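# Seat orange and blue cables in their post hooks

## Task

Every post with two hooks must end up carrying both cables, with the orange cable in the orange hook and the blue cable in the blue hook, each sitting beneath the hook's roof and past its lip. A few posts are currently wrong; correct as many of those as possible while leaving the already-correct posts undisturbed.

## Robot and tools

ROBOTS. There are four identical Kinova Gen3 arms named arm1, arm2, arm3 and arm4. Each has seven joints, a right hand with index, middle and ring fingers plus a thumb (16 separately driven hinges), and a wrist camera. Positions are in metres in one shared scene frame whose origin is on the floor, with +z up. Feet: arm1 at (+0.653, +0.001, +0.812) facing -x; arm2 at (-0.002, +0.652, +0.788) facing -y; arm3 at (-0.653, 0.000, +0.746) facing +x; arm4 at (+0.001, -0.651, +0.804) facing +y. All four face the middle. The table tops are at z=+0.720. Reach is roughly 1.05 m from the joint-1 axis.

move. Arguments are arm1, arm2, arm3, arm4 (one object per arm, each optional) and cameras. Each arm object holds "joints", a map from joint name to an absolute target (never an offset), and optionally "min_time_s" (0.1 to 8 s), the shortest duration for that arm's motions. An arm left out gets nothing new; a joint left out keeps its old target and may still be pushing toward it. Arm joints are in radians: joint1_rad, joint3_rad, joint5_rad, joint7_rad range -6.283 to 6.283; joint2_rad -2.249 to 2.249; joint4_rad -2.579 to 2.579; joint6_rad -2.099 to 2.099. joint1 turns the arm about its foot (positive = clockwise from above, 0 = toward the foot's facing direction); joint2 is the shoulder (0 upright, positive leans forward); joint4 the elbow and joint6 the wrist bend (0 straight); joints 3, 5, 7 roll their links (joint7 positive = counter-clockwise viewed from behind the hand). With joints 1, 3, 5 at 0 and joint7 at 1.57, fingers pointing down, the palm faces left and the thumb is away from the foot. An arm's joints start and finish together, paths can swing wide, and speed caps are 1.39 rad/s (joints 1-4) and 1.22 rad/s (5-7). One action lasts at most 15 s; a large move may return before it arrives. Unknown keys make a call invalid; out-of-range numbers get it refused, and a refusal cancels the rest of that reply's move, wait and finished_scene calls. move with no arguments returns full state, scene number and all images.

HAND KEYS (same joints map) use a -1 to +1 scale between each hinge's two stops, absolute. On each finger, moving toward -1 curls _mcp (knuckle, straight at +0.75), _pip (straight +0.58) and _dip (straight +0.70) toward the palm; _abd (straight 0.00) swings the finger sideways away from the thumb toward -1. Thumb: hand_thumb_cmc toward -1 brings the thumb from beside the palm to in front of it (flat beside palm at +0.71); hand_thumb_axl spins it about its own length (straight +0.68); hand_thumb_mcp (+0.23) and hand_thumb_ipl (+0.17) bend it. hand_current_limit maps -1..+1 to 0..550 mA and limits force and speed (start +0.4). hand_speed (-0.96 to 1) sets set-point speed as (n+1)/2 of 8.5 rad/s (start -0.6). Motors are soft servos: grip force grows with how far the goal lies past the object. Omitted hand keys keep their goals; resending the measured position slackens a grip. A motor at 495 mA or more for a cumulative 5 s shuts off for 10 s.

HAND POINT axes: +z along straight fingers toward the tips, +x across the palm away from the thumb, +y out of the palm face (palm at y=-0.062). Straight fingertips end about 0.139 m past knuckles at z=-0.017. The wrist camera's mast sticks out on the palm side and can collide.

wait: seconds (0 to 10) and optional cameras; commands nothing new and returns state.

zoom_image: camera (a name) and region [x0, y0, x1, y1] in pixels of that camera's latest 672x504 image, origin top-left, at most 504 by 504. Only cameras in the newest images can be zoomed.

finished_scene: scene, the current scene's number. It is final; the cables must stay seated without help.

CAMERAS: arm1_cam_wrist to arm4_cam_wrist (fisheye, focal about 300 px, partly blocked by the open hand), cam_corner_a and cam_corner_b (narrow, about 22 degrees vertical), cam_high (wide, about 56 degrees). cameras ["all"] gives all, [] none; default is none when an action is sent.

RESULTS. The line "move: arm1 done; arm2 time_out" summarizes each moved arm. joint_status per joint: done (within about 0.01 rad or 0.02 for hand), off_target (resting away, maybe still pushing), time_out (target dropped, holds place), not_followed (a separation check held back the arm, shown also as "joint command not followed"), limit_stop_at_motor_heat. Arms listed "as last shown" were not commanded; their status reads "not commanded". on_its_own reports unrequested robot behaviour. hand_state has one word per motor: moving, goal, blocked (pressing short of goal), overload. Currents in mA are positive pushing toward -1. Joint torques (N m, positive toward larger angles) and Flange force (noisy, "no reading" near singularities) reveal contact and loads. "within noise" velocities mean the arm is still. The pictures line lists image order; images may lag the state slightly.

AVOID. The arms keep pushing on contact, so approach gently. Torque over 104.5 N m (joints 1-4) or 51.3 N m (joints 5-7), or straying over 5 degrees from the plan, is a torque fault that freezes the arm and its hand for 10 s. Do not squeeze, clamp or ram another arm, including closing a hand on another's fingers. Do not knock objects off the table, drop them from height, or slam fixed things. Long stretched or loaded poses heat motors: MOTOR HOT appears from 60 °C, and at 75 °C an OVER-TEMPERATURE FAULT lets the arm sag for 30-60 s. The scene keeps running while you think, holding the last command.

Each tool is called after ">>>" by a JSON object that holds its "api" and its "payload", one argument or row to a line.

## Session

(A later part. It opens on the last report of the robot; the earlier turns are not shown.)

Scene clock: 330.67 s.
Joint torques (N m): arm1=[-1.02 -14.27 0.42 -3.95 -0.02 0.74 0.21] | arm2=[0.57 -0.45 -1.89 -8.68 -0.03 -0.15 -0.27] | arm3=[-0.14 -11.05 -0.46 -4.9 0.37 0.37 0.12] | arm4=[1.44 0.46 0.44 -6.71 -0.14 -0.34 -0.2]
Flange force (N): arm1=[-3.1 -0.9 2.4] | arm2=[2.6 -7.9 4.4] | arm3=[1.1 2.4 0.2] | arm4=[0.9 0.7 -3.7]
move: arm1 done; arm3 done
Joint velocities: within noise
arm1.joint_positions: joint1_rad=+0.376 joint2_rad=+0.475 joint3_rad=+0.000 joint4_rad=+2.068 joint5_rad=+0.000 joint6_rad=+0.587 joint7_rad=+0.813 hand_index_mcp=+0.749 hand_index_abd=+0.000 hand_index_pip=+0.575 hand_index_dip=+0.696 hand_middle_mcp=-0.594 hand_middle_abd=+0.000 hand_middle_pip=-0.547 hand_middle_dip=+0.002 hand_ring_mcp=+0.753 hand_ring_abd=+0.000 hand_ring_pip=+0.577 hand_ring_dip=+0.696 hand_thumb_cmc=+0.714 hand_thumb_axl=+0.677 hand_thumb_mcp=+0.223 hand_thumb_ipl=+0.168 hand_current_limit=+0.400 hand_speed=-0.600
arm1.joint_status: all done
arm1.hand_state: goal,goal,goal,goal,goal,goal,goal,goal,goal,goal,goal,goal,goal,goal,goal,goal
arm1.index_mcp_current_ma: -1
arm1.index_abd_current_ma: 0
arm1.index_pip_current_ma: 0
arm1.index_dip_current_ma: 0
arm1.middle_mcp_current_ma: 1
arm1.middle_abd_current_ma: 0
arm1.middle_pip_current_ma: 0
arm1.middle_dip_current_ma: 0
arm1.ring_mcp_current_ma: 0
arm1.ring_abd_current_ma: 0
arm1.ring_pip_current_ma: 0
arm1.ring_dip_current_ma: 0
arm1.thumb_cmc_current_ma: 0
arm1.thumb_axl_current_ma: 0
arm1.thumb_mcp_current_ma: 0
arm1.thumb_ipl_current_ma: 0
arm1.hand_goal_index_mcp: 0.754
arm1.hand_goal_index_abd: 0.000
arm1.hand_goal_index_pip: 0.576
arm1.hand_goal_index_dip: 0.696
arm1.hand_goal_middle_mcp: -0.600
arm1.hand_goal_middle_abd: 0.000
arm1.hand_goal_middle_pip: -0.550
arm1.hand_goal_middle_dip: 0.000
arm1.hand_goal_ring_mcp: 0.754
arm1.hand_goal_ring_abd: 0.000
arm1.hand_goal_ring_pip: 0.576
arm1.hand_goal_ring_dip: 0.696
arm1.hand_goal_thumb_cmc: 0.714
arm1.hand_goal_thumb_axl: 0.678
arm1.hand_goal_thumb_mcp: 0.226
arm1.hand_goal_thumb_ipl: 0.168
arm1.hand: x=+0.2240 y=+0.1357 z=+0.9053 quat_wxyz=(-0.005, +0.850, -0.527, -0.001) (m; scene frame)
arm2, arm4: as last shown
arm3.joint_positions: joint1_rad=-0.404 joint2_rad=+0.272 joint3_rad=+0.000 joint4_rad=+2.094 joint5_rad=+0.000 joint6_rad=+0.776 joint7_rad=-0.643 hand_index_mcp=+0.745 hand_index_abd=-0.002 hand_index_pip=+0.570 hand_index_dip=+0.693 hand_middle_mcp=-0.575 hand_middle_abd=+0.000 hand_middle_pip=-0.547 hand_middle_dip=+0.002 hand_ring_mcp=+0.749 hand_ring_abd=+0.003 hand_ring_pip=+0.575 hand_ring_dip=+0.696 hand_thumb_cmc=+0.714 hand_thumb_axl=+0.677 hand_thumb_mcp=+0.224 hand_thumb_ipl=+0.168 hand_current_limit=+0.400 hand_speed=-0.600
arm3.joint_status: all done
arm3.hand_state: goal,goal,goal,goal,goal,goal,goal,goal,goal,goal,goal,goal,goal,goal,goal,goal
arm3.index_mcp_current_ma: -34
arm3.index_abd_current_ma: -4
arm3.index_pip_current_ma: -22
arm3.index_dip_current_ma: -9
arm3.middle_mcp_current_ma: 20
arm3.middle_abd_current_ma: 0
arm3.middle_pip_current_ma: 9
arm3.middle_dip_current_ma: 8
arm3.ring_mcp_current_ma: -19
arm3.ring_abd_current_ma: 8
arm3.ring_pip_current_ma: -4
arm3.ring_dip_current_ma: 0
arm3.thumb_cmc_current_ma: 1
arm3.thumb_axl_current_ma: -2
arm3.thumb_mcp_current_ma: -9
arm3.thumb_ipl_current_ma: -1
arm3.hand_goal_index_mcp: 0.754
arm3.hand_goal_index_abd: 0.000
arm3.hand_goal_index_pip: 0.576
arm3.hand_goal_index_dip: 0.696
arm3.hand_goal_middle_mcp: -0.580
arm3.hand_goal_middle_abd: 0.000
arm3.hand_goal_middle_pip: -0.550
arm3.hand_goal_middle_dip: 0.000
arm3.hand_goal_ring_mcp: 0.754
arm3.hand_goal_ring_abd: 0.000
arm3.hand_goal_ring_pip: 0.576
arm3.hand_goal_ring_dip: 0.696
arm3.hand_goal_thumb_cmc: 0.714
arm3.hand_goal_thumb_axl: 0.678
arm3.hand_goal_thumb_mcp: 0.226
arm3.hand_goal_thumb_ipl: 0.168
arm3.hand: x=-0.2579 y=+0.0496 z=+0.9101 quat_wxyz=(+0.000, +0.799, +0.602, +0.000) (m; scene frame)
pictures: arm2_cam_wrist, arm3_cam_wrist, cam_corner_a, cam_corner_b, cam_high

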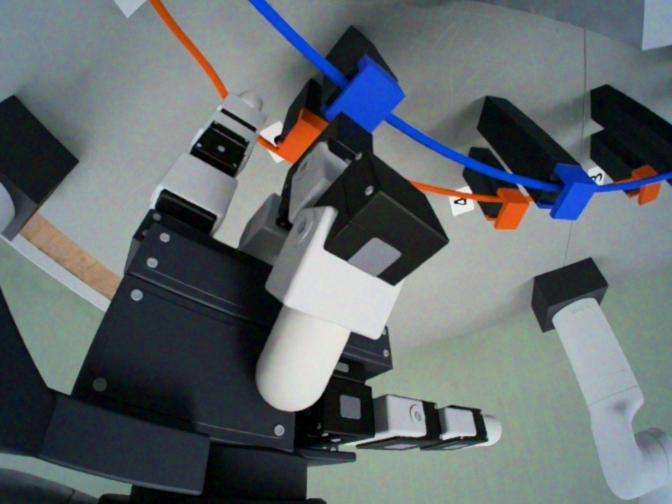

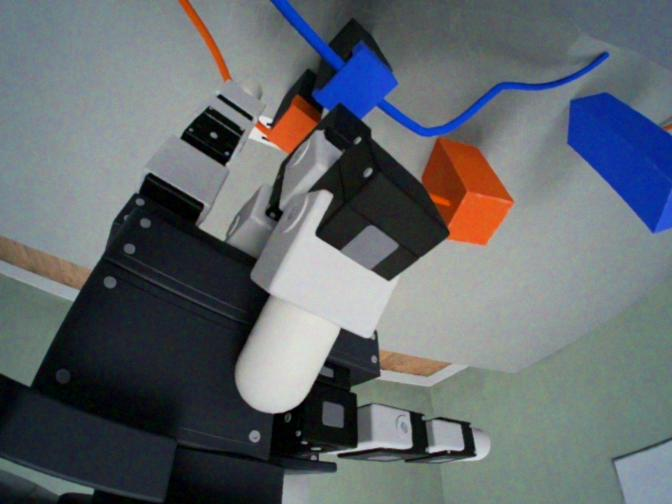

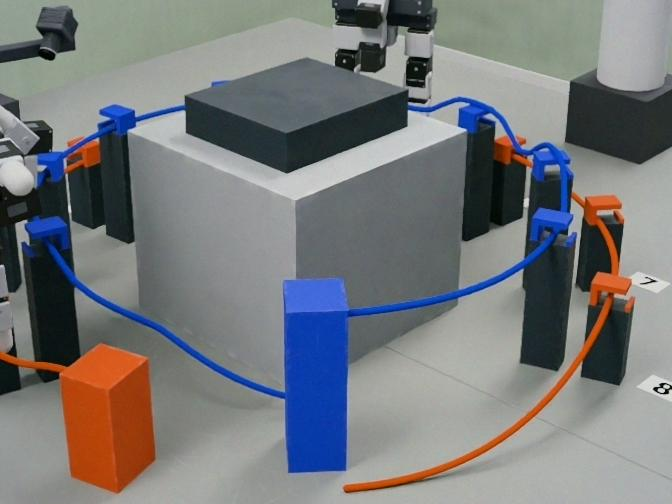

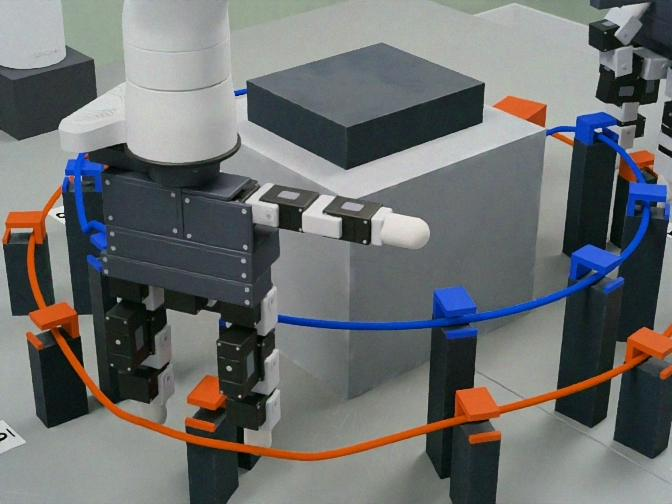

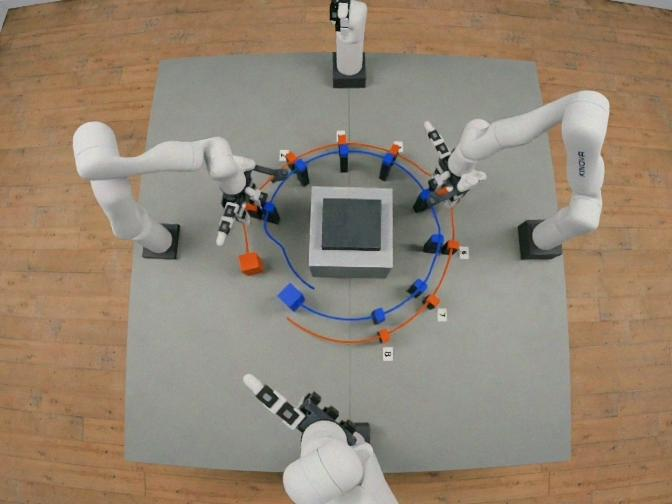

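>>> {"api": "move", "payload": {
  "arm1": {"joints":{"joint1_rad":0.33425,"joint2_rad":0.4965,"joint4_rad":2.02183,"joint6_rad":0.61124,"joint7_rad":0.77126},"min_time_s":0.8},
  "arm3": {"joints":{"joint1_rad":-0.36651,"joint2_rad":0.30774,"joint4_rad":2.03831,"joint6_rad":0.79554,"joint7_rad":-0.60576},"min_time_s":0.8}
}}

>>> {"api": "move", "payload": {
  "arm1": {"joints":{"joint1_rad":0.33556,"joint2_rad":0.37777,"joint4_rad":1.95217,"joint6_rad":0.79963,"joint7_rad":0.77257,"hand_index_dip":0.913,"hand_ring_dip":0.913},"min_time_s":0.8},
  "arm3": {"joints":{"joint1_rad":-0.36651,"joint2_rad":0.21028,"joint4_rad":1.93368,"joint6_rad":0.99763,"joint7_rad":-0.60576,"hand_index_dip":0.913,"hand_ring_dip":0.913},"min_time_s":0.8},
  "cameras": ["cam_corner_b","cam_high"]
}}

>>> {"api": "zoom_image", "payload": {
  "camera": "cam_corner_b",
  "region": [130, 320, 290, 480]
}}

>>> {"api": "move", "payload": {
  "arm1": {"joints":{"joint1_rad":0.4354,"joint2_rad":0.32051,"joint4_rad":2.04976,"joint6_rad":0.76021,"joint7_rad":0.87241},"min_time_s":1.0},
  "arm3": {"joints":{"joint1_rad":-0.45819,"joint2_rad":0.1189,"joint4_rad":2.04904,"joint6_rad":0.97365,"joint7_rad":-0.69744},"min_time_s":1.0}
}}

>>> {"api": "move", "payload": {
  "arm1": {"joints":{"joint1_rad":0.43414,"joint2_rad":0.41965,"joint4_rad":2.10961,"joint6_rad":0.60122,"joint7_rad":0.87115},"min_time_s":0.8},
  "arm3": {"joints":{"joint1_rad":-0.45819,"joint2_rad":0.20027,"joint4_rad":2.13832,"joint6_rad":0.803,"joint7_rad":-0.69744},"min_time_s":0.8},
  "cameras": ["arm2_cam_wrist","arm3_cam_wrist","cam_corner_a","cam_corner_b","cam_high"]
}}

>>> {"api": "zoom_image", "payload": {
  "camera": "cam_corner_b",
  "region": [130, 320, 290, 480]
}}

>>> {"api": "zoom_image", "payload": {
  "camera": "arm3_cam_wrist",
  "region": [180, 0, 380, 200]
}}

>>> {"api": "zoom_image", "payload": {
  "camera": "cam_high",
  "region": [220, 180, 290, 250]
}}

Scene clock: 376.80 s.
Joint torques (N m): arm1=[-1.07 -14.87 0.37 -4.24 -0.05 0.64 0.24] | arm2=[0.58 -0.36 -1.81 -8.65 -0.06 -0.15 -0.25] | arm3=[-0.12 -11.95 -0.44 -5.39 0.41 0.17 0.1] | arm4=[1.42 0.53 0.53 -6.73 -0.17 -0.33 -0.22]
Flange force (N): arm1=[-3.0 -0.8 2.2] | arm2=[2.6 -7.6 4.4] | arm3=[0.7 1.8 0.3] | arm4=[1.0 0.9 -3.5]
move: arm1 done; arm3 done
Joint velocities: within noise
arm1.joint_positions: joint1_rad=+0.334 joint2_rad=+0.496 joint3_rad=+0.000 joint4_rad=+2.022 joint5_rad=+0.000 joint6_rad=+0.611 joint7_rad=+0.771 hand_index_mcp=+0.749 hand_index_abd=+0.000 hand_index_pip=+0.575 hand_index_dip=+0.696 hand_middle_mcp=-0.594 hand_middle_abd=+0.000 hand_middle_pip=-0.547 hand_middle_dip=+0.002 hand_ring_mcp=+0.753 hand_ring_abd=+0.000 hand_ring_pip=+0.577 hand_ring_dip=+0.696 hand_thumb_cmc=+0.714 hand_thumb_axl=+0.677 hand_thumb_mcp=+0.223 hand_thumb_ipl=+0.168 hand_current_limit=+0.400 hand_speed=-0.600
arm1.joint_status: all done
arm1.hand_state: goal,goal,goal,goal,goal,goal,goal,goal,goal,goal,goal,goal,goal,goal,goal,goal
arm1.index_mcp_current_ma: -1
arm1.index_abd_current_ma: 0
arm1.index_pip_current_ma: 0
arm1.index_dip_current_ma: 0
arm1.middle_mcp_current_ma: 1
arm1.middle_abd_current_ma: 0
arm1.middle_pip_current_ma: 0
arm1.middle_dip_current_ma: 0
arm1.ring_mcp_current_ma: 0
arm1.ring_abd_current_ma: 0
arm1.ring_pip_current_ma: 0
arm1.ring_dip_current_ma: 0
arm1.thumb_cmc_current_ma: 0
arm1.thumb_axl_current_ma: 0
arm1.thumb_mcp_current_ma: 0
arm1.thumb_ipl_current_ma: 0
arm1.hand_goal_index_mcp: 0.754
arm1.hand_goal_index_abd: 0.000
arm1.hand_goal_index_pip: 0.576
arm1.hand_goal_index_dip: 0.696
arm1.hand_goal_middle_mcp: -0.600
arm1.hand_goal_middle_abd: 0.000
arm1.hand_goal_middle_pip: -0.550
arm1.hand_goal_middle_dip: 0.000
arm1.hand_goal_ring_mcp: 0.754
arm1.hand_goal_ring_abd: 0.000
arm1.hand_goal_ring_pip: 0.576
arm1.hand_goal_ring_dip: 0.696
arm1.hand_goal_thumb_cmc: 0.714
arm1.hand_goal_thumb_axl: 0.678
arm1.hand_goal_thumb_mcp: 0.226
arm1.hand_goal_thumb_ipl: 0.168
arm1.hand: x=+0.2041 y=+0.1258 z=+0.9054 quat_wxyz=(-0.004, +0.850, -0.527, -0.001) (m; scene frame)
arm2, arm4: as last shown
arm3.joint_positions: joint1_rad=-0.366 joint2_rad=+0.308 joint3_rad=+0.000 joint4_rad=+2.038 joint5_rad=+0.000 joint6_rad=+0.796 joint7_rad=-0.606 hand_index_mcp=+0.749 hand_index_abd=-0.002 hand_index_pip=+0.573 hand_index_dip=+0.693 hand_middle_mcp=-0.575 hand_middle_abd=+0.000 hand_middle_pip=-0.547 hand_middle_dip=+0.002 hand_ring_mcp=+0.749 hand_ring_abd=+0.003 hand_ring_pip=+0.575 hand_ring_dip=+0.696 hand_thumb_cmc=+0.714 hand_thumb_axl=+0.677 hand_thumb_mcp=+0.224 hand_thumb_ipl=+0.168 hand_current_limit=+0.400 hand_speed=-0.600
arm3.joint_status: all done
arm3.hand_state: goal,goal,goal,goal,goal,goal,goal,goal,goal,goal,goal,goal,goal,goal,goal,goal
arm3.index_mcp_current_ma: -16
arm3.index_abd_current_ma: -4
arm3.index_pip_current_ma: -11
arm3.index_dip_current_ma: -9
arm3.middle_mcp_current_ma: 20
arm3.middle_abd_current_ma: 0
arm3.middle_pip_current_ma: 9
arm3.middle_dip_current_ma: 8
arm3.ring_mcp_current_ma: -18
arm3.ring_abd_current_ma: 8
arm3.ring_pip_current_ma: -4
arm3.ring_dip_current_ma: 0
arm3.thumb_cmc_current_ma: 1
arm3.thumb_axl_current_ma: -2
arm3.thumb_mcp_current_ma: -9
arm3.thumb_ipl_current_ma: -1
arm3.hand_goal_index_mcp: 0.754
arm3.hand_goal_index_abd: 0.000
arm3.hand_goal_index_pip: 0.576
arm3.hand_goal_index_dip: 0.696
arm3.hand_goal_middle_mcp: -0.580
arm3.hand_goal_middle_abd: 0.000
arm3.hand_goal_middle_pip: -0.550
arm3.hand_goal_middle_dip: 0.000
arm3.hand_goal_ring_mcp: 0.754
arm3.hand_goal_ring_abd: 0.000
arm3.hand_goal_ring_pip: 0.576
arm3.hand_goal_ring_dip: 0.696
arm3.hand_goal_thumb_cmc: 0.714
arm3.hand_goal_thumb_axl: 0.678
arm3.hand_goal_thumb_mcp: 0.226
arm3.hand_goal_thumb_ipl: 0.168
arm3.hand: x=-0.2367 y=+0.0436 z=+0.9101 quat_wxyz=(+0.000, +0.799, +0.602, +0.000) (m; scene frame)
pictures: none

Scene clock: 377.97 s.
Joint torques (N m): arm1=[-1.06 -14.02 0.32 -5.47 -0.05 0.65 0.22] | arm2=[0.59 -0.38 -1.81 -8.62 -0.05 -0.12 -0.27] | arm3=[-0.09 -11.15 -0.43 -6.46 0.42 0.23 0.08] | arm4=[1.41 0.48 0.48 -6.77 -0.13 -0.32 -0.23]
Flange force (N): arm1=[-3.0 -0.3 1.9] | arm2=[2.5 -7.7 4.3] | arm3=[0.5 1.7 0.2] | arm4=[1.0 0.8 -3.4]
move: arm1 done; arm3 done
Joint velocities: within noise
arm1.joint_positions: joint1_rad=+0.336 joint2_rad=+0.378 joint3_rad=+0.000 joint4_rad=+1.952 joint5_rad=+0.000 joint6_rad=+0.800 joint7_rad=+0.773 hand_index_mcp=+0.749 hand_index_abd=+0.000 hand_index_pip=+0.575 hand_index_dip=+0.911 hand_middle_mcp=-0.594 hand_middle_abd=+0.000 hand_middle_pip=-0.547 hand_middle_dip=+0.002 hand_ring_mcp=+0.753 hand_ring_abd=+0.000 hand_ring_pip=+0.577 hand_ring_dip=+0.911 hand_thumb_cmc=+0.714 hand_thumb_axl=+0.677 hand_thumb_mcp=+0.223 hand_thumb_ipl=+0.168 hand_current_limit=+0.400 hand_speed=-0.600
arm1.joint_status: all done
arm1.hand_state: goal,goal,goal,goal,goal,goal,goal,goal,goal,goal,goal,goal,goal,goal,goal,goal
arm1.index_mcp_current_ma: -1
arm1.index_abd_current_ma: 0
arm1.index_pip_current_ma: 0
arm1.index_dip_current_ma: 0
arm1.middle_mcp_current_ma: 1
arm1.middle_abd_current_ma: 0
arm1.middle_pip_current_ma: 0
arm1.middle_dip_current_ma: 0
arm1.ring_mcp_current_ma: 0
arm1.ring_abd_current_ma: 0
arm1.ring_pip_current_ma: 0
arm1.ring_dip_current_ma: 0
arm1.thumb_cmc_current_ma: 0
arm1.thumb_axl_current_ma: 0
arm1.thumb_mcp_current_ma: 0
arm1.thumb_ipl_current_ma: 0
arm1.hand_goal_index_mcp: 0.754
arm1.hand_goal_index_abd: 0.000
arm1.hand_goal_index_pip: 0.576
arm1.hand_goal_index_dip: 0.914
arm1.hand_goal_middle_mcp: -0.600
arm1.hand_goal_middle_abd: 0.000
arm1.hand_goal_middle_pip: -0.550
arm1.hand_goal_middle_dip: 0.000
arm1.hand_goal_ring_mcp: 0.754
arm1.hand_goal_ring_abd: 0.000
arm1.hand_goal_ring_pip: 0.576
arm1.hand_goal_ring_dip: 0.914
arm1.hand_goal_thumb_cmc: 0.714
arm1.hand_goal_thumb_axl: 0.678
arm1.hand_goal_thumb_mcp: 0.226
arm1.hand_goal_thumb_ipl: 0.168
arm1.hand: x=+0.2041 y=+0.1258 z=+0.9654 quat_wxyz=(-0.004, +0.850, -0.527, -0.001) (m; scene frame)
arm2, arm4: as last shown
arm3.joint_positions: joint1_rad=-0.366 joint2_rad=+0.210 joint3_rad=+0.000 joint4_rad=+1.934 joint5_rad=+0.000 joint6_rad=+0.998 joint7_rad=-0.606 hand_index_mcp=+0.750 hand_index_abd=-0.002 hand_index_pip=+0.573 hand_index_dip=+0.911 hand_middle_mcp=-0.575 hand_middle_abd=+0.000 hand_middle_pip=-0.547 hand_middle_dip=+0.002 hand_ring_mcp=+0.749 hand_ring_abd=+0.003 hand_ring_pip=+0.575 hand_ring_dip=+0.911 hand_thumb_cmc=+0.714 hand_thumb_axl=+0.677 hand_thumb_mcp=+0.224 hand_thumb_ipl=+0.168 hand_current_limit=+0.400 hand_speed=-0.600
arm3.joint_status: all done
arm3.hand_state: goal,goal,goal,goal,goal,goal,goal,goal,goal,goal,goal,goal,goal,goal,goal,goal
arm3.index_mcp_current_ma: -16
arm3.index_abd_current_ma: -4
arm3.index_pip_current_ma: -11
arm3.index_dip_current_ma: -10
arm3.middle_mcp_current_ma: 20
arm3.middle_abd_current_ma: 0
arm3.middle_pip_current_ma: 9
arm3.middle_dip_current_ma: 8
arm3.ring_mcp_current_ma: -18
arm3.ring_abd_current_ma: 8
arm3.ring_pip_current_ma: -4
arm3.ring_dip_current_ma: -8
arm3.thumb_cmc_current_ma: 1
arm3.thumb_axl_current_ma: -2
arm3.thumb_mcp_current_ma: -9
arm3.thumb_ipl_current_ma: -1
arm3.hand_goal_index_mcp: 0.754
arm3.hand_goal_index_abd: 0.000
arm3.hand_goal_index_pip: 0.576
arm3.hand_goal_index_dip: 0.914
arm3.hand_goal_middle_mcp: -0.580
arm3.hand_goal_middle_abd: 0.000
arm3.hand_goal_middle_pip: -0.550
arm3.hand_goal_middle_dip: 0.000
arm3.hand_goal_ring_mcp: 0.754
arm3.hand_goal_ring_abd: 0.000
arm3.hand_goal_ring_pip: 0.576
arm3.hand_goal_ring_dip: 0.914
arm3.hand_goal_thumb_cmc: 0.714
arm3.hand_goal_thumb_axl: 0.678
arm3.hand_goal_thumb_mcp: 0.226
arm3.hand_goal_thumb_ipl: 0.168
arm3.hand: x=-0.2368 y=+0.0435 z=+0.9701 quat_wxyz=(+0.000, +0.799, +0.602, +0.000) (m; scene frame)
pictures: cam_corner_b, cam_high

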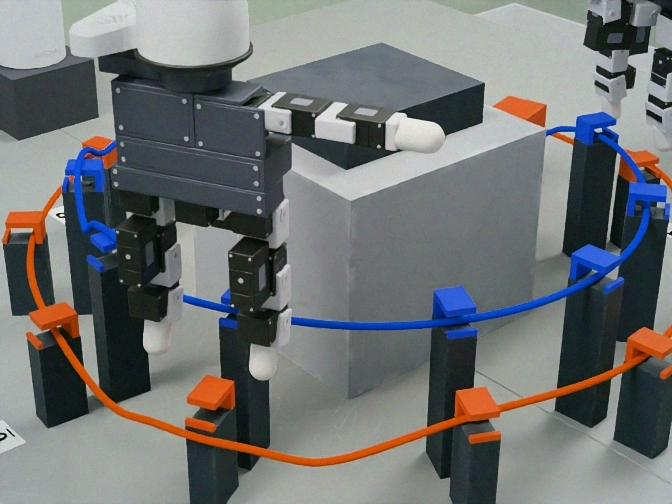

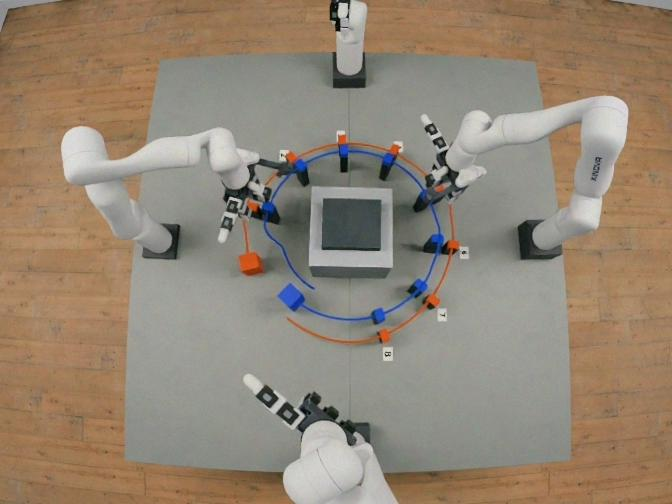

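Scaled by 3.150 from the camera's 672x504 image, which has a finer 960x720 frame.

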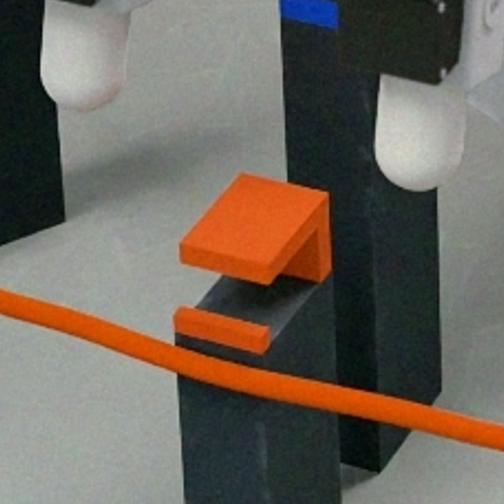

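Scene clock: 379.30 s.
Joint torques (N m): arm1=[-1.04 -12.77 0.33 -5.2 -0.05 0.64 0.22] | arm2=[0.5 -0.45 -1.89 -8.66 -0.08 -0.17 -0.32] | arm3=[-0.13 -9.38 -0.51 -6.31 0.42 0.2 0.1] | arm4=[1.4 0.45 0.5 -6.77 -0.16 -0.34 -0.2]
Flange force (N): arm1=[-3.1 -0.5 2.1] | arm2=[2.6 -8.2 4.2] | arm3=[0.6 2.1 0.2] | arm4=[0.9 0.9 -3.5]
move: arm1 done; arm3 done
Joint velocities: within noise
arm1.joint_positions: joint1_rad=+0.435 joint2_rad=+0.321 joint3_rad=+0.000 joint4_rad=+2.050 joint5_rad=+0.000 joint6_rad=+0.760 joint7_rad=+0.872 hand_index_mcp=+0.749 hand_index_abd=+0.000 hand_index_pip=+0.575 hand_index_dip=+0.911 hand_middle_mcp=-0.594 hand_middle_abd=+0.000 hand_middle_pip=-0.547 hand_middle_dip=+0.002 hand_ring_mcp=+0.753 hand_ring_abd=+0.000 hand_ring_pip=+0.577 hand_ring_dip=+0.911 hand_thumb_cmc=+0.714 hand_thumb_axl=+0.677 hand_thumb_mcp=+0.223 hand_thumb_ipl=+0.168 hand_current_limit=+0.400 hand_speed=-0.600
arm1.joint_status: all done
arm1.hand_state: goal,goal,goal,goal,goal,goal,goal,goal,goal,goal,goal,goal,goal,goal,goal,goal
arm1.index_mcp_current_ma: -1
arm1.index_abd_current_ma: 0
arm1.index_pip_current_ma: 0
arm1.index_dip_current_ma: 0
arm1.middle_mcp_current_ma: 1
arm1.middle_abd_current_ma: 0
arm1.middle_pip_current_ma: 0
arm1.middle_dip_current_ma: 0
arm1.ring_mcp_current_ma: 0
arm1.ring_abd_current_ma: 0
arm1.ring_pip_current_ma: 0
arm1.ring_dip_current_ma: 0
arm1.thumb_cmc_current_ma: 0
arm1.thumb_axl_current_ma: 0
arm1.thumb_mcp_current_ma: 0
arm1.thumb_ipl_current_ma: 0
arm1.hand_goal_index_mcp: 0.754
arm1.hand_goal_index_abd: 0.000
arm1.hand_goal_index_pip: 0.576
arm1.hand_goal_index_dip: 0.914
arm1.hand_goal_middle_mcp: -0.600
arm1.hand_goal_middle_abd: 0.000
arm1.hand_goal_middle_pip: -0.550
arm1.hand_goal_middle_dip: 0.000
arm1.hand_goal_ring_mcp: 0.754
arm1.hand_goal_ring_abd: 0.000
arm1.hand_goal_ring_pip: 0.576
arm1.hand_goal_ring_dip: 0.914
arm1.hand_goal_thumb_cmc: 0.714
arm1.hand_goal_thumb_axl: 0.678
arm1.hand_goal_thumb_mcp: 0.226
arm1.hand_goal_thumb_ipl: 0.168
arm1.hand: x=+0.2493 y=+0.1482 z=+0.9652 quat_wxyz=(-0.005, +0.850, -0.527, -0.001) (m; scene frame)
arm2, arm4: as last shown
arm3.joint_positions: joint1_rad=-0.458 joint2_rad=+0.119 joint3_rad=+0.000 joint4_rad=+2.049 joint5_rad=+0.000 joint6_rad=+0.974 joint7_rad=-0.697 hand_index_mcp=+0.750 hand_index_abd=-0.002 hand_index_pip=+0.573 hand_index_dip=+0.911 hand_middle_mcp=-0.575 hand_middle_abd=+0.000 hand_middle_pip=-0.547 hand_middle_dip=+0.002 hand_ring_mcp=+0.749 hand_ring_abd=+0.003 hand_ring_pip=+0.575 hand_ring_dip=+0.911 hand_thumb_cmc=+0.714 hand_thumb_axl=+0.677 hand_thumb_mcp=+0.224 hand_thumb_ipl=+0.168 hand_current_limit=+0.400 hand_speed=-0.600
arm3.joint_status: all done
arm3.hand_state: goal,goal,goal,goal,goal,goal,goal,goal,goal,goal,goal,goal,goal,goal,goal,goal
arm3.index_mcp_current_ma: -15
arm3.index_abd_current_ma: -4
arm3.index_pip_current_ma: -11
arm3.index_dip_current_ma: -10
arm3.middle_mcp_current_ma: 20
arm3.middle_abd_current_ma: 0
arm3.middle_pip_current_ma: 9
arm3.middle_dip_current_ma: 8
arm3.ring_mcp_current_ma: -18
arm3.ring_abd_current_ma: 8
arm3.ring_pip_current_ma: -4
arm3.ring_dip_current_ma: -8
arm3.thumb_cmc_current_ma: 1
arm3.thumb_axl_current_ma: -2
arm3.thumb_mcp_current_ma: -9
arm3.thumb_ipl_current_ma: -1
arm3.hand_goal_index_mcp: 0.754
arm3.hand_goal_index_abd: 0.000
arm3.hand_goal_index_pip: 0.576
arm3.hand_goal_index_dip: 0.914
arm3.hand_goal_middle_mcp: -0.580
arm3.hand_goal_middle_abd: 0.000
arm3.hand_goal_middle_pip: -0.550
arm3.hand_goal_middle_dip: 0.000
arm3.hand_goal_ring_mcp: 0.754
arm3.hand_goal_ring_abd: 0.000
arm3.hand_goal_ring_pip: 0.576
arm3.hand_goal_ring_dip: 0.914
arm3.hand_goal_thumb_cmc: 0.714
arm3.hand_goal_thumb_axl: 0.678
arm3.hand_goal_thumb_mcp: 0.226
arm3.hand_goal_thumb_ipl: 0.168
arm3.hand: x=-0.2848 y=+0.0573 z=+0.9701 quat_wxyz=(+0.000, +0.799, +0.602, +0.000) (m; scene frame)
pictures: none

Scene clock: 380.47 s.
Joint torques (N m): arm1=[-1.05 -13.46 0.36 -4.14 -0.05 0.66 0.24] | arm2=[0.55 -0.41 -1.91 -8.71 -0.03 -0.11 -0.25] | arm3=[-0.12 -10.05 -0.42 -5.41 0.42 0.21 0.06] | arm4=[1.45 0.46 0.51 -6.77 -0.14 -0.36 -0.19]
Flange force (N): arm1=[-3.1 -1.1 2.4] | arm2=[2.6 -7.9 4.7] | arm3=[0.7 2.0 0.5] | arm4=[1.0 0.9 -3.5]
move: arm1 done; arm3 done
Joint velocities: within noise
arm1.joint_positions: joint1_rad=+0.434 joint2_rad=+0.420 joint3_rad=+0.000 joint4_rad=+2.110 joint5_rad=+0.000 joint6_rad=+0.601 joint7_rad=+0.871 hand_index_mcp=+0.749 hand_index_abd=+0.000 hand_index_pip=+0.575 hand_index_dip=+0.911 hand_middle_mcp=-0.594 hand_middle_abd=+0.000 hand_middle_pip=-0.547 hand_middle_dip=+0.002 hand_ring_mcp=+0.753 hand_ring_abd=+0.000 hand_ring_pip=+0.577 hand_ring_dip=+0.911 hand_thumb_cmc=+0.714 hand_thumb_axl=+0.677 hand_thumb_mcp=+0.223 hand_thumb_ipl=+0.168 hand_current_limit=+0.400 hand_speed=-0.600
arm1.joint_status: all done
arm1.hand_state: goal,goal,goal,goal,goal,goal,goal,goal,goal,goal,goal,goal,goal,goal,goal,goal
arm1.index_mcp_current_ma: -1
arm1.index_abd_current_ma: 0
arm1.index_pip_current_ma: 0
arm1.index_dip_current_ma: 0
arm1.middle_mcp_current_ma: 1
arm1.middle_abd_current_ma: 0
arm1.middle_pip_current_ma: 0
arm1.middle_dip_current_ma: 0
arm1.ring_mcp_current_ma: 0
arm1.ring_abd_current_ma: 0
arm1.ring_pip_current_ma: 0
arm1.ring_dip_current_ma: 0
arm1.thumb_cmc_current_ma: 0
arm1.thumb_axl_current_ma: 0
arm1.thumb_mcp_current_ma: 0
arm1.thumb_ipl_current_ma: 0
arm1.hand_goal_index_mcp: 0.754
arm1.hand_goal_index_abd: 0.000
arm1.hand_goal_index_pip: 0.576
arm1.hand_goal_index_dip: 0.914
arm1.hand_goal_middle_mcp: -0.600
arm1.hand_goal_middle_abd: 0.000
arm1.hand_goal_middle_pip: -0.550
arm1.hand_goal_middle_dip: 0.000
arm1.hand_goal_ring_mcp: 0.754
arm1.hand_goal_ring_abd: 0.000
arm1.hand_goal_ring_pip: 0.576
arm1.hand_goal_ring_dip: 0.914
arm1.hand_goal_thumb_cmc: 0.714
arm1.hand_goal_thumb_axl: 0.678
arm1.hand_goal_thumb_mcp: 0.226
arm1.hand_goal_thumb_ipl: 0.168
arm1.hand: x=+0.2493 y=+0.1482 z=+0.9183 quat_wxyz=(-0.005, +0.850, -0.527, -0.001) (m; scene frame)
arm2.joint_positions: joint1_rad=+0.331 joint2_rad=-0.384 joint3_rad=-0.121 joint4_rad=+1.454 joint5_rad=-0.058 joint6_rad=+1.992 joint7_rad=+1.664 hand_index_mcp=+0.753 hand_index_abd=+0.000 hand_index_pip=+0.577 hand_index_dip=+0.696 hand_middle_mcp=+0.753 hand_middle_abd=+0.000 hand_middle_pip=+0.577 hand_middle_dip=+0.696 hand_ring_mcp=+0.753 hand_ring_abd=+0.000 hand_ring_pip=+0.577 hand_ring_dip=+0.696 hand_thumb_cmc=+0.714 hand_thumb_axl=+0.677 hand_thumb_mcp=+0.224 hand_thumb_ipl=+0.168 hand_current_limit=+0.400 hand_speed=-0.600
arm2.joint_status: not commanded
arm2.hand_state: goal,goal,goal,goal,goal,goal,goal,goal,goal,goal,goal,goal,goal,goal,goal,goal
arm2.index_mcp_current_ma: 0
arm2.index_abd_current_ma: 0
arm2.index_pip_current_ma: 0
arm2.index_dip_current_ma: 0
arm2.middle_mcp_current_ma: 0
arm2.middle_abd_current_ma: 0
arm2.middle_pip_current_ma: 0
arm2.middle_dip_current_ma: 0
arm2.ring_mcp_current_ma: 0
arm2.ring_abd_current_ma: 0
arm2.ring_pip_current_ma: 0
arm2.ring_dip_current_ma: 0
arm2.thumb_cmc_current_ma: 0
arm2.thumb_axl_current_ma: 0
arm2.thumb_mcp_current_ma: -2
arm2.thumb_ipl_current_ma: 0
arm2.hand_goal_index_mcp: 0.754
arm2.hand_goal_index_abd: 0.000
arm2.hand_goal_index_pip: 0.576
arm2.hand_goal_index_dip: 0.696
arm2.hand_goal_middle_mcp: 0.754
arm2.hand_goal_middle_abd: 0.000
arm2.hand_goal_middle_pip: 0.576
arm2.hand_goal_middle_dip: 0.696
arm2.hand_goal_ring_mcp: 0.754
arm2.hand_goal_ring_abd: 0.000
arm2.hand_goal_ring_pip: 0.576
arm2.hand_goal_ring_dip: 0.696
arm2.hand_goal_thumb_cmc: 0.714
arm2.hand_goal_thumb_axl: 0.678
arm2.hand_goal_thumb_mcp: 0.226
arm2.hand_goal_thumb_ipl: 0.168
arm2.hand: x=+0.0537 y=+0.4870 z=+1.3159 quat_wxyz=(+0.028, +0.735, +0.677, -0.030) (m; scene frame)
arm3.joint_positions: joint1_rad=-0.458 joint2_rad=+0.200 joint3_rad=+0.000 joint4_rad=+2.138 joint5_rad=+0.000 joint6_rad=+0.803 joint7_rad=-0.697 hand_index_mcp=+0.750 hand_index_abd=-0.002 hand_index_pip=+0.573 hand_index_dip=+0.911 hand_middle_mcp=-0.575 hand_middle_abd=+0.000 hand_middle_pip=-0.547 hand_middle_dip=+0.002 hand_ring_mcp=+0.749 hand_ring_abd=+0.003 hand_ring_pip=+0.575 hand_ring_dip=+0.911 hand_thumb_cmc=+0.714 hand_thumb_axl=+0.677 hand_thumb_mcp=+0.224 hand_thumb_ipl=+0.168 hand_current_limit=+0.400 hand_speed=-0.600
arm3.joint_status: all done
arm3.hand_state: goal,goal,goal,goal,goal,goal,goal,goal,goal,goal,goal,goal,goal,goal,goal,goal
arm3.index_mcp_current_ma: -15
arm3.index_abd_current_ma: -4
arm3.index_pip_current_ma: -11
arm3.index_dip_current_ma: -10
arm3.middle_mcp_current_ma: 20
arm3.middle_abd_current_ma: 0
arm3.middle_pip_current_ma: 9
arm3.middle_dip_current_ma: 8
arm3.ring_mcp_current_ma: -18
arm3.ring_abd_current_ma: 8
arm3.ring_pip_current_ma: -4
arm3.ring_dip_current_ma: -8
arm3.thumb_cmc_current_ma: 1
arm3.thumb_axl_current_ma: -2
arm3.thumb_mcp_current_ma: -9
arm3.thumb_ipl_current_ma: -1
arm3.hand_goal_index_mcp: 0.754
arm3.hand_goal_index_abd: 0.000
arm3.hand_goal_index_pip: 0.576
arm3.hand_goal_index_dip: 0.914
arm3.hand_goal_middle_mcp: -0.580
arm3.hand_goal_middle_abd: 0.000
arm3.hand_goal_middle_pip: -0.550
arm3.hand_goal_middle_dip: 0.000
arm3.hand_goal_ring_mcp: 0.754
arm3.hand_goal_ring_abd: 0.000
arm3.hand_goal_ring_pip: 0.576
arm3.hand_goal_ring_dip: 0.914
arm3.hand_goal_thumb_cmc: 0.714
arm3.hand_goal_thumb_axl: 0.678
arm3.hand_goal_thumb_mcp: 0.226
arm3.hand_goal_thumb_ipl: 0.168
arm3.hand: x=-0.2848 y=+0.0574 z=+0.9231 quat_wxyz=(+0.000, +0.799, +0.602, +0.000) (m; scene frame)
arm4.joint_positions: joint1_rad=-0.520 joint2_rad=-0.377 joint3_rad=-0.047 joint4_rad=+1.460 joint5_rad=+0.011 joint6_rad=+1.969 joint7_rad=+1.876 hand_index_mcp=+0.753 hand_index_abd=+0.000 hand_index_pip=+0.577 hand_index_dip=+0.696 hand_middle_mcp=+0.753 hand_middle_abd=+0.000 hand_middle_pip=+0.577 hand_middle_dip=+0.696 hand_ring_mcp=+0.753 hand_ring_abd=+0.000 hand_ring_pip=+0.577 hand_ring_dip=+0.696 hand_thumb_cmc=+0.714 hand_thumb_axl=+0.677 hand_thumb_mcp=+0.224 hand_thumb_ipl=+0.168 hand_current_limit=+0.400 hand_speed=-0.600
arm4.joint_status: not commanded
arm4.hand_state: goal,goal,goal,goal,goal,goal,goal,goal,goal,goal,overload,goal,goal,goal,goal,goal
arm4.index_mcp_current_ma: -2
arm4.index_abd_current_ma: 0
arm4.index_pip_current_ma: 2
arm4.index_dip_current_ma: 0
arm4.middle_mcp_current_ma: -2
arm4.middle_abd_current_ma: 0
arm4.middle_pip_current_ma: 2
arm4.middle_dip_current_ma: 0
arm4.ring_mcp_current_ma: -2
arm4.ring_abd_current_ma: 0
arm4.ring_pip_current_ma: 0
arm4.ring_dip_current_ma: 0
arm4.thumb_cmc_current_ma: 1
arm4.thumb_axl_current_ma: -2
arm4.thumb_mcp_current_ma: -7
arm4.thumb_ipl_current_ma: -1
arm4.hand_goal_index_mcp: 0.754
arm4.hand_goal_index_abd: 0.000
arm4.hand_goal_index_pip: 0.576
arm4.hand_goal_index_dip: 0.696
arm4.hand_goal_middle_mcp: 0.754
arm4.hand_goal_middle_abd: 0.000
arm4.hand_goal_middle_pip: 0.576
arm4.hand_goal_middle_dip: 0.696
arm4.hand_goal_ring_mcp: 0.754
arm4.hand_goal_ring_abd: 0.000
arm4.hand_goal_ring_pip: 0.576
arm4.hand_goal_ring_dip: 0.696
arm4.hand_goal_thumb_cmc: 0.714
arm4.hand_goal_thumb_axl: 0.678
arm4.hand_goal_thumb_mcp: 0.226
arm4.hand_goal_thumb_ipl: 0.168
arm4.hand: x=-0.1333 y=-0.5587 z=+1.3237 quat_wxyz=(+0.035, -0.938, +0.343, +0.025) (m; scene frame)
pictures: arm2_cam_wrist, arm3_cam_wrist, cam_corner_a, cam_corner_b, cam_high

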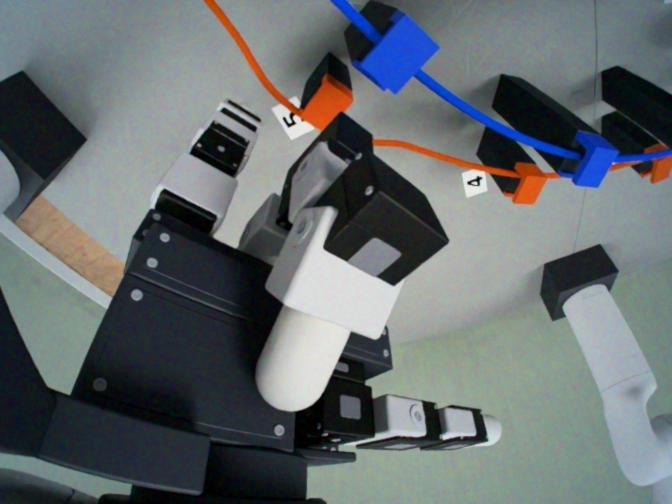

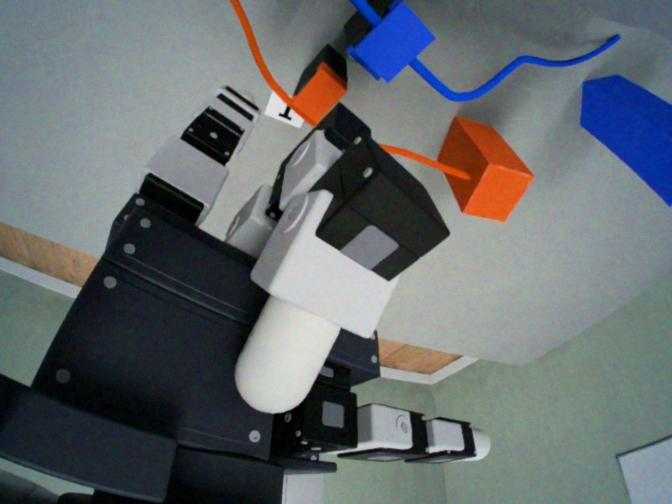

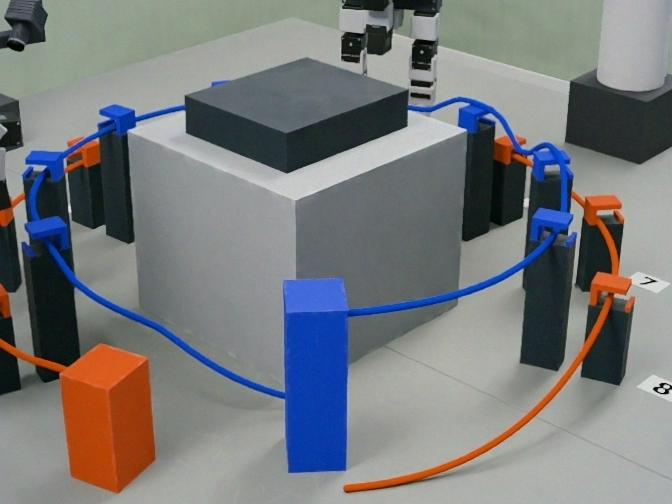

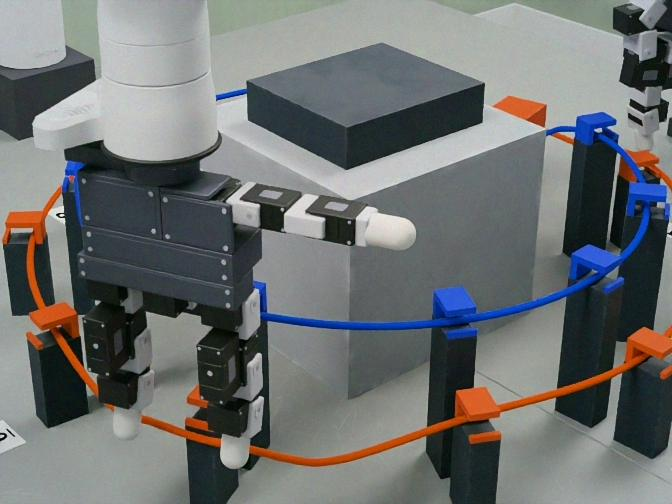

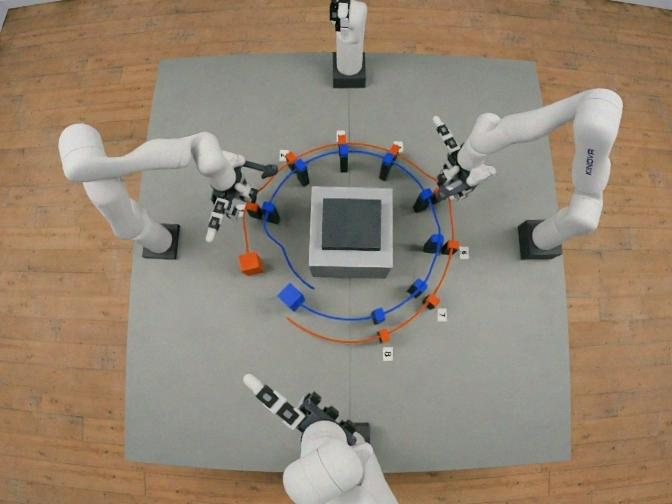

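Scaled by 3.150 from the camera's 672x504 image, which has a finer 960x720 frame.

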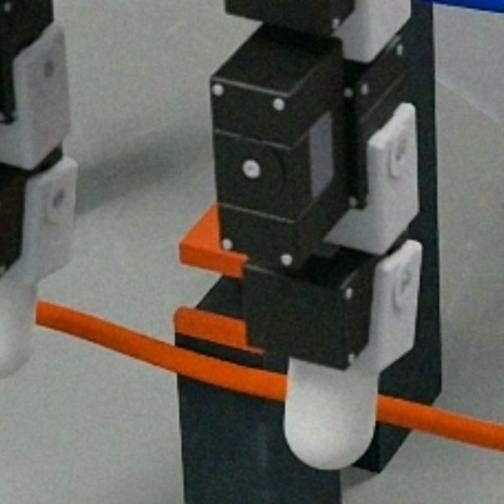

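Scaled by 2.520 from the camera's 672x504 image, which has a finer 960x720 frame.

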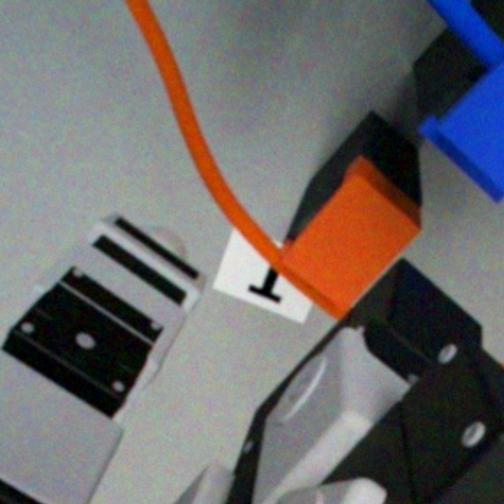

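Scaled by 7.200 from the camera's 672x504 image, which has a finer 960x720 frame.

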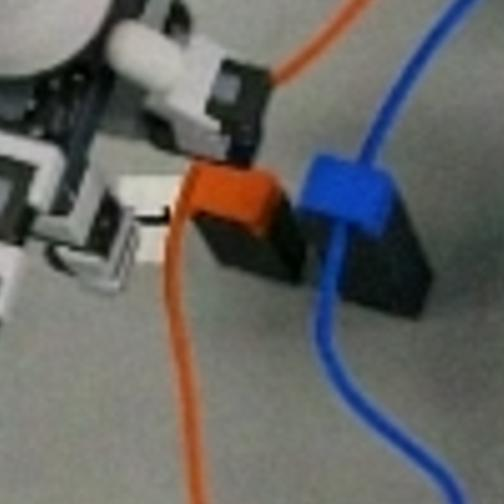

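>>> {"api": "zoom_image", "payload": {
  "camera": "cam_corner_b",
  "region": [590, 110, 672, 240]
}}

>>> {"api": "zoom_image", "payload": {
  "camera": "cam_high",
  "region": [410, 160, 480, 230]
}}

>>> {"api": "zoom_image", "payload": {
  "camera": "arm2_cam_wrist",
  "region": [200, 0, 400, 180]
}}

>>> {"api": "zoom_image", "payload": {
  "camera": "cam_corner_a",
  "region": [0, 240, 120, 400]
}}

Scaled by 3.877 from the camera's 672x504 image, which has a finer 960x720 frame.

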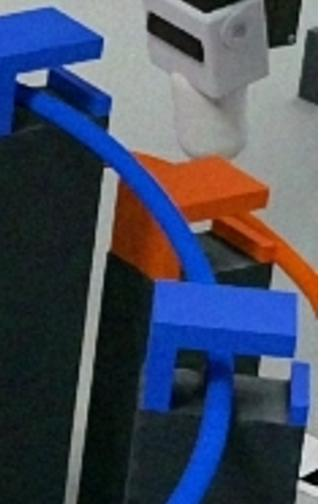

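Scaled by 7.200 from the camera's 672x504 image, which has a finer 960x720 frame.

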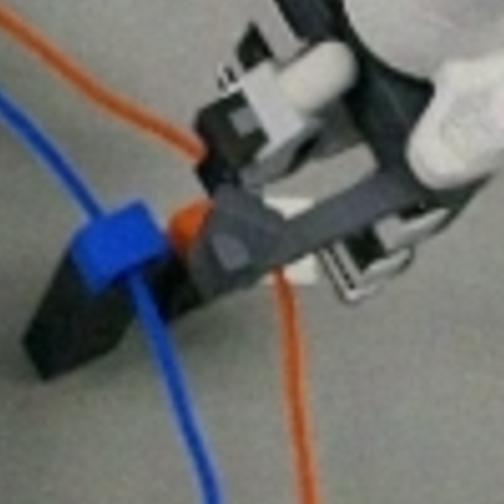

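Scaled by 2.520 from the camera's 672x504 image, which has a finer 960x720 frame.

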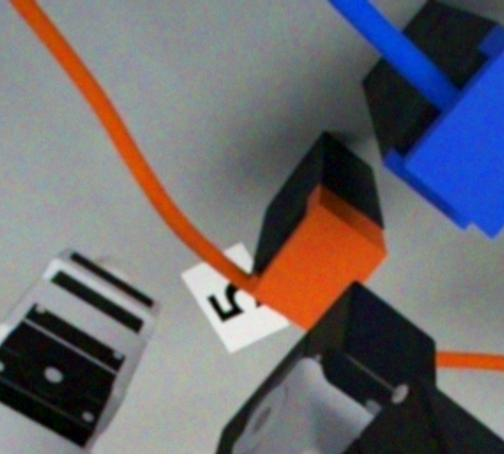

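Scaled by 3.150 from the camera's 672x504 image, which has a finer 960x720 frame.

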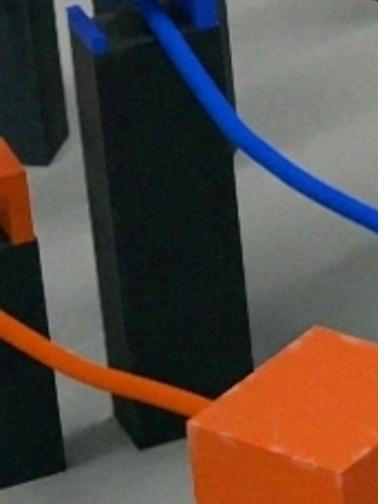

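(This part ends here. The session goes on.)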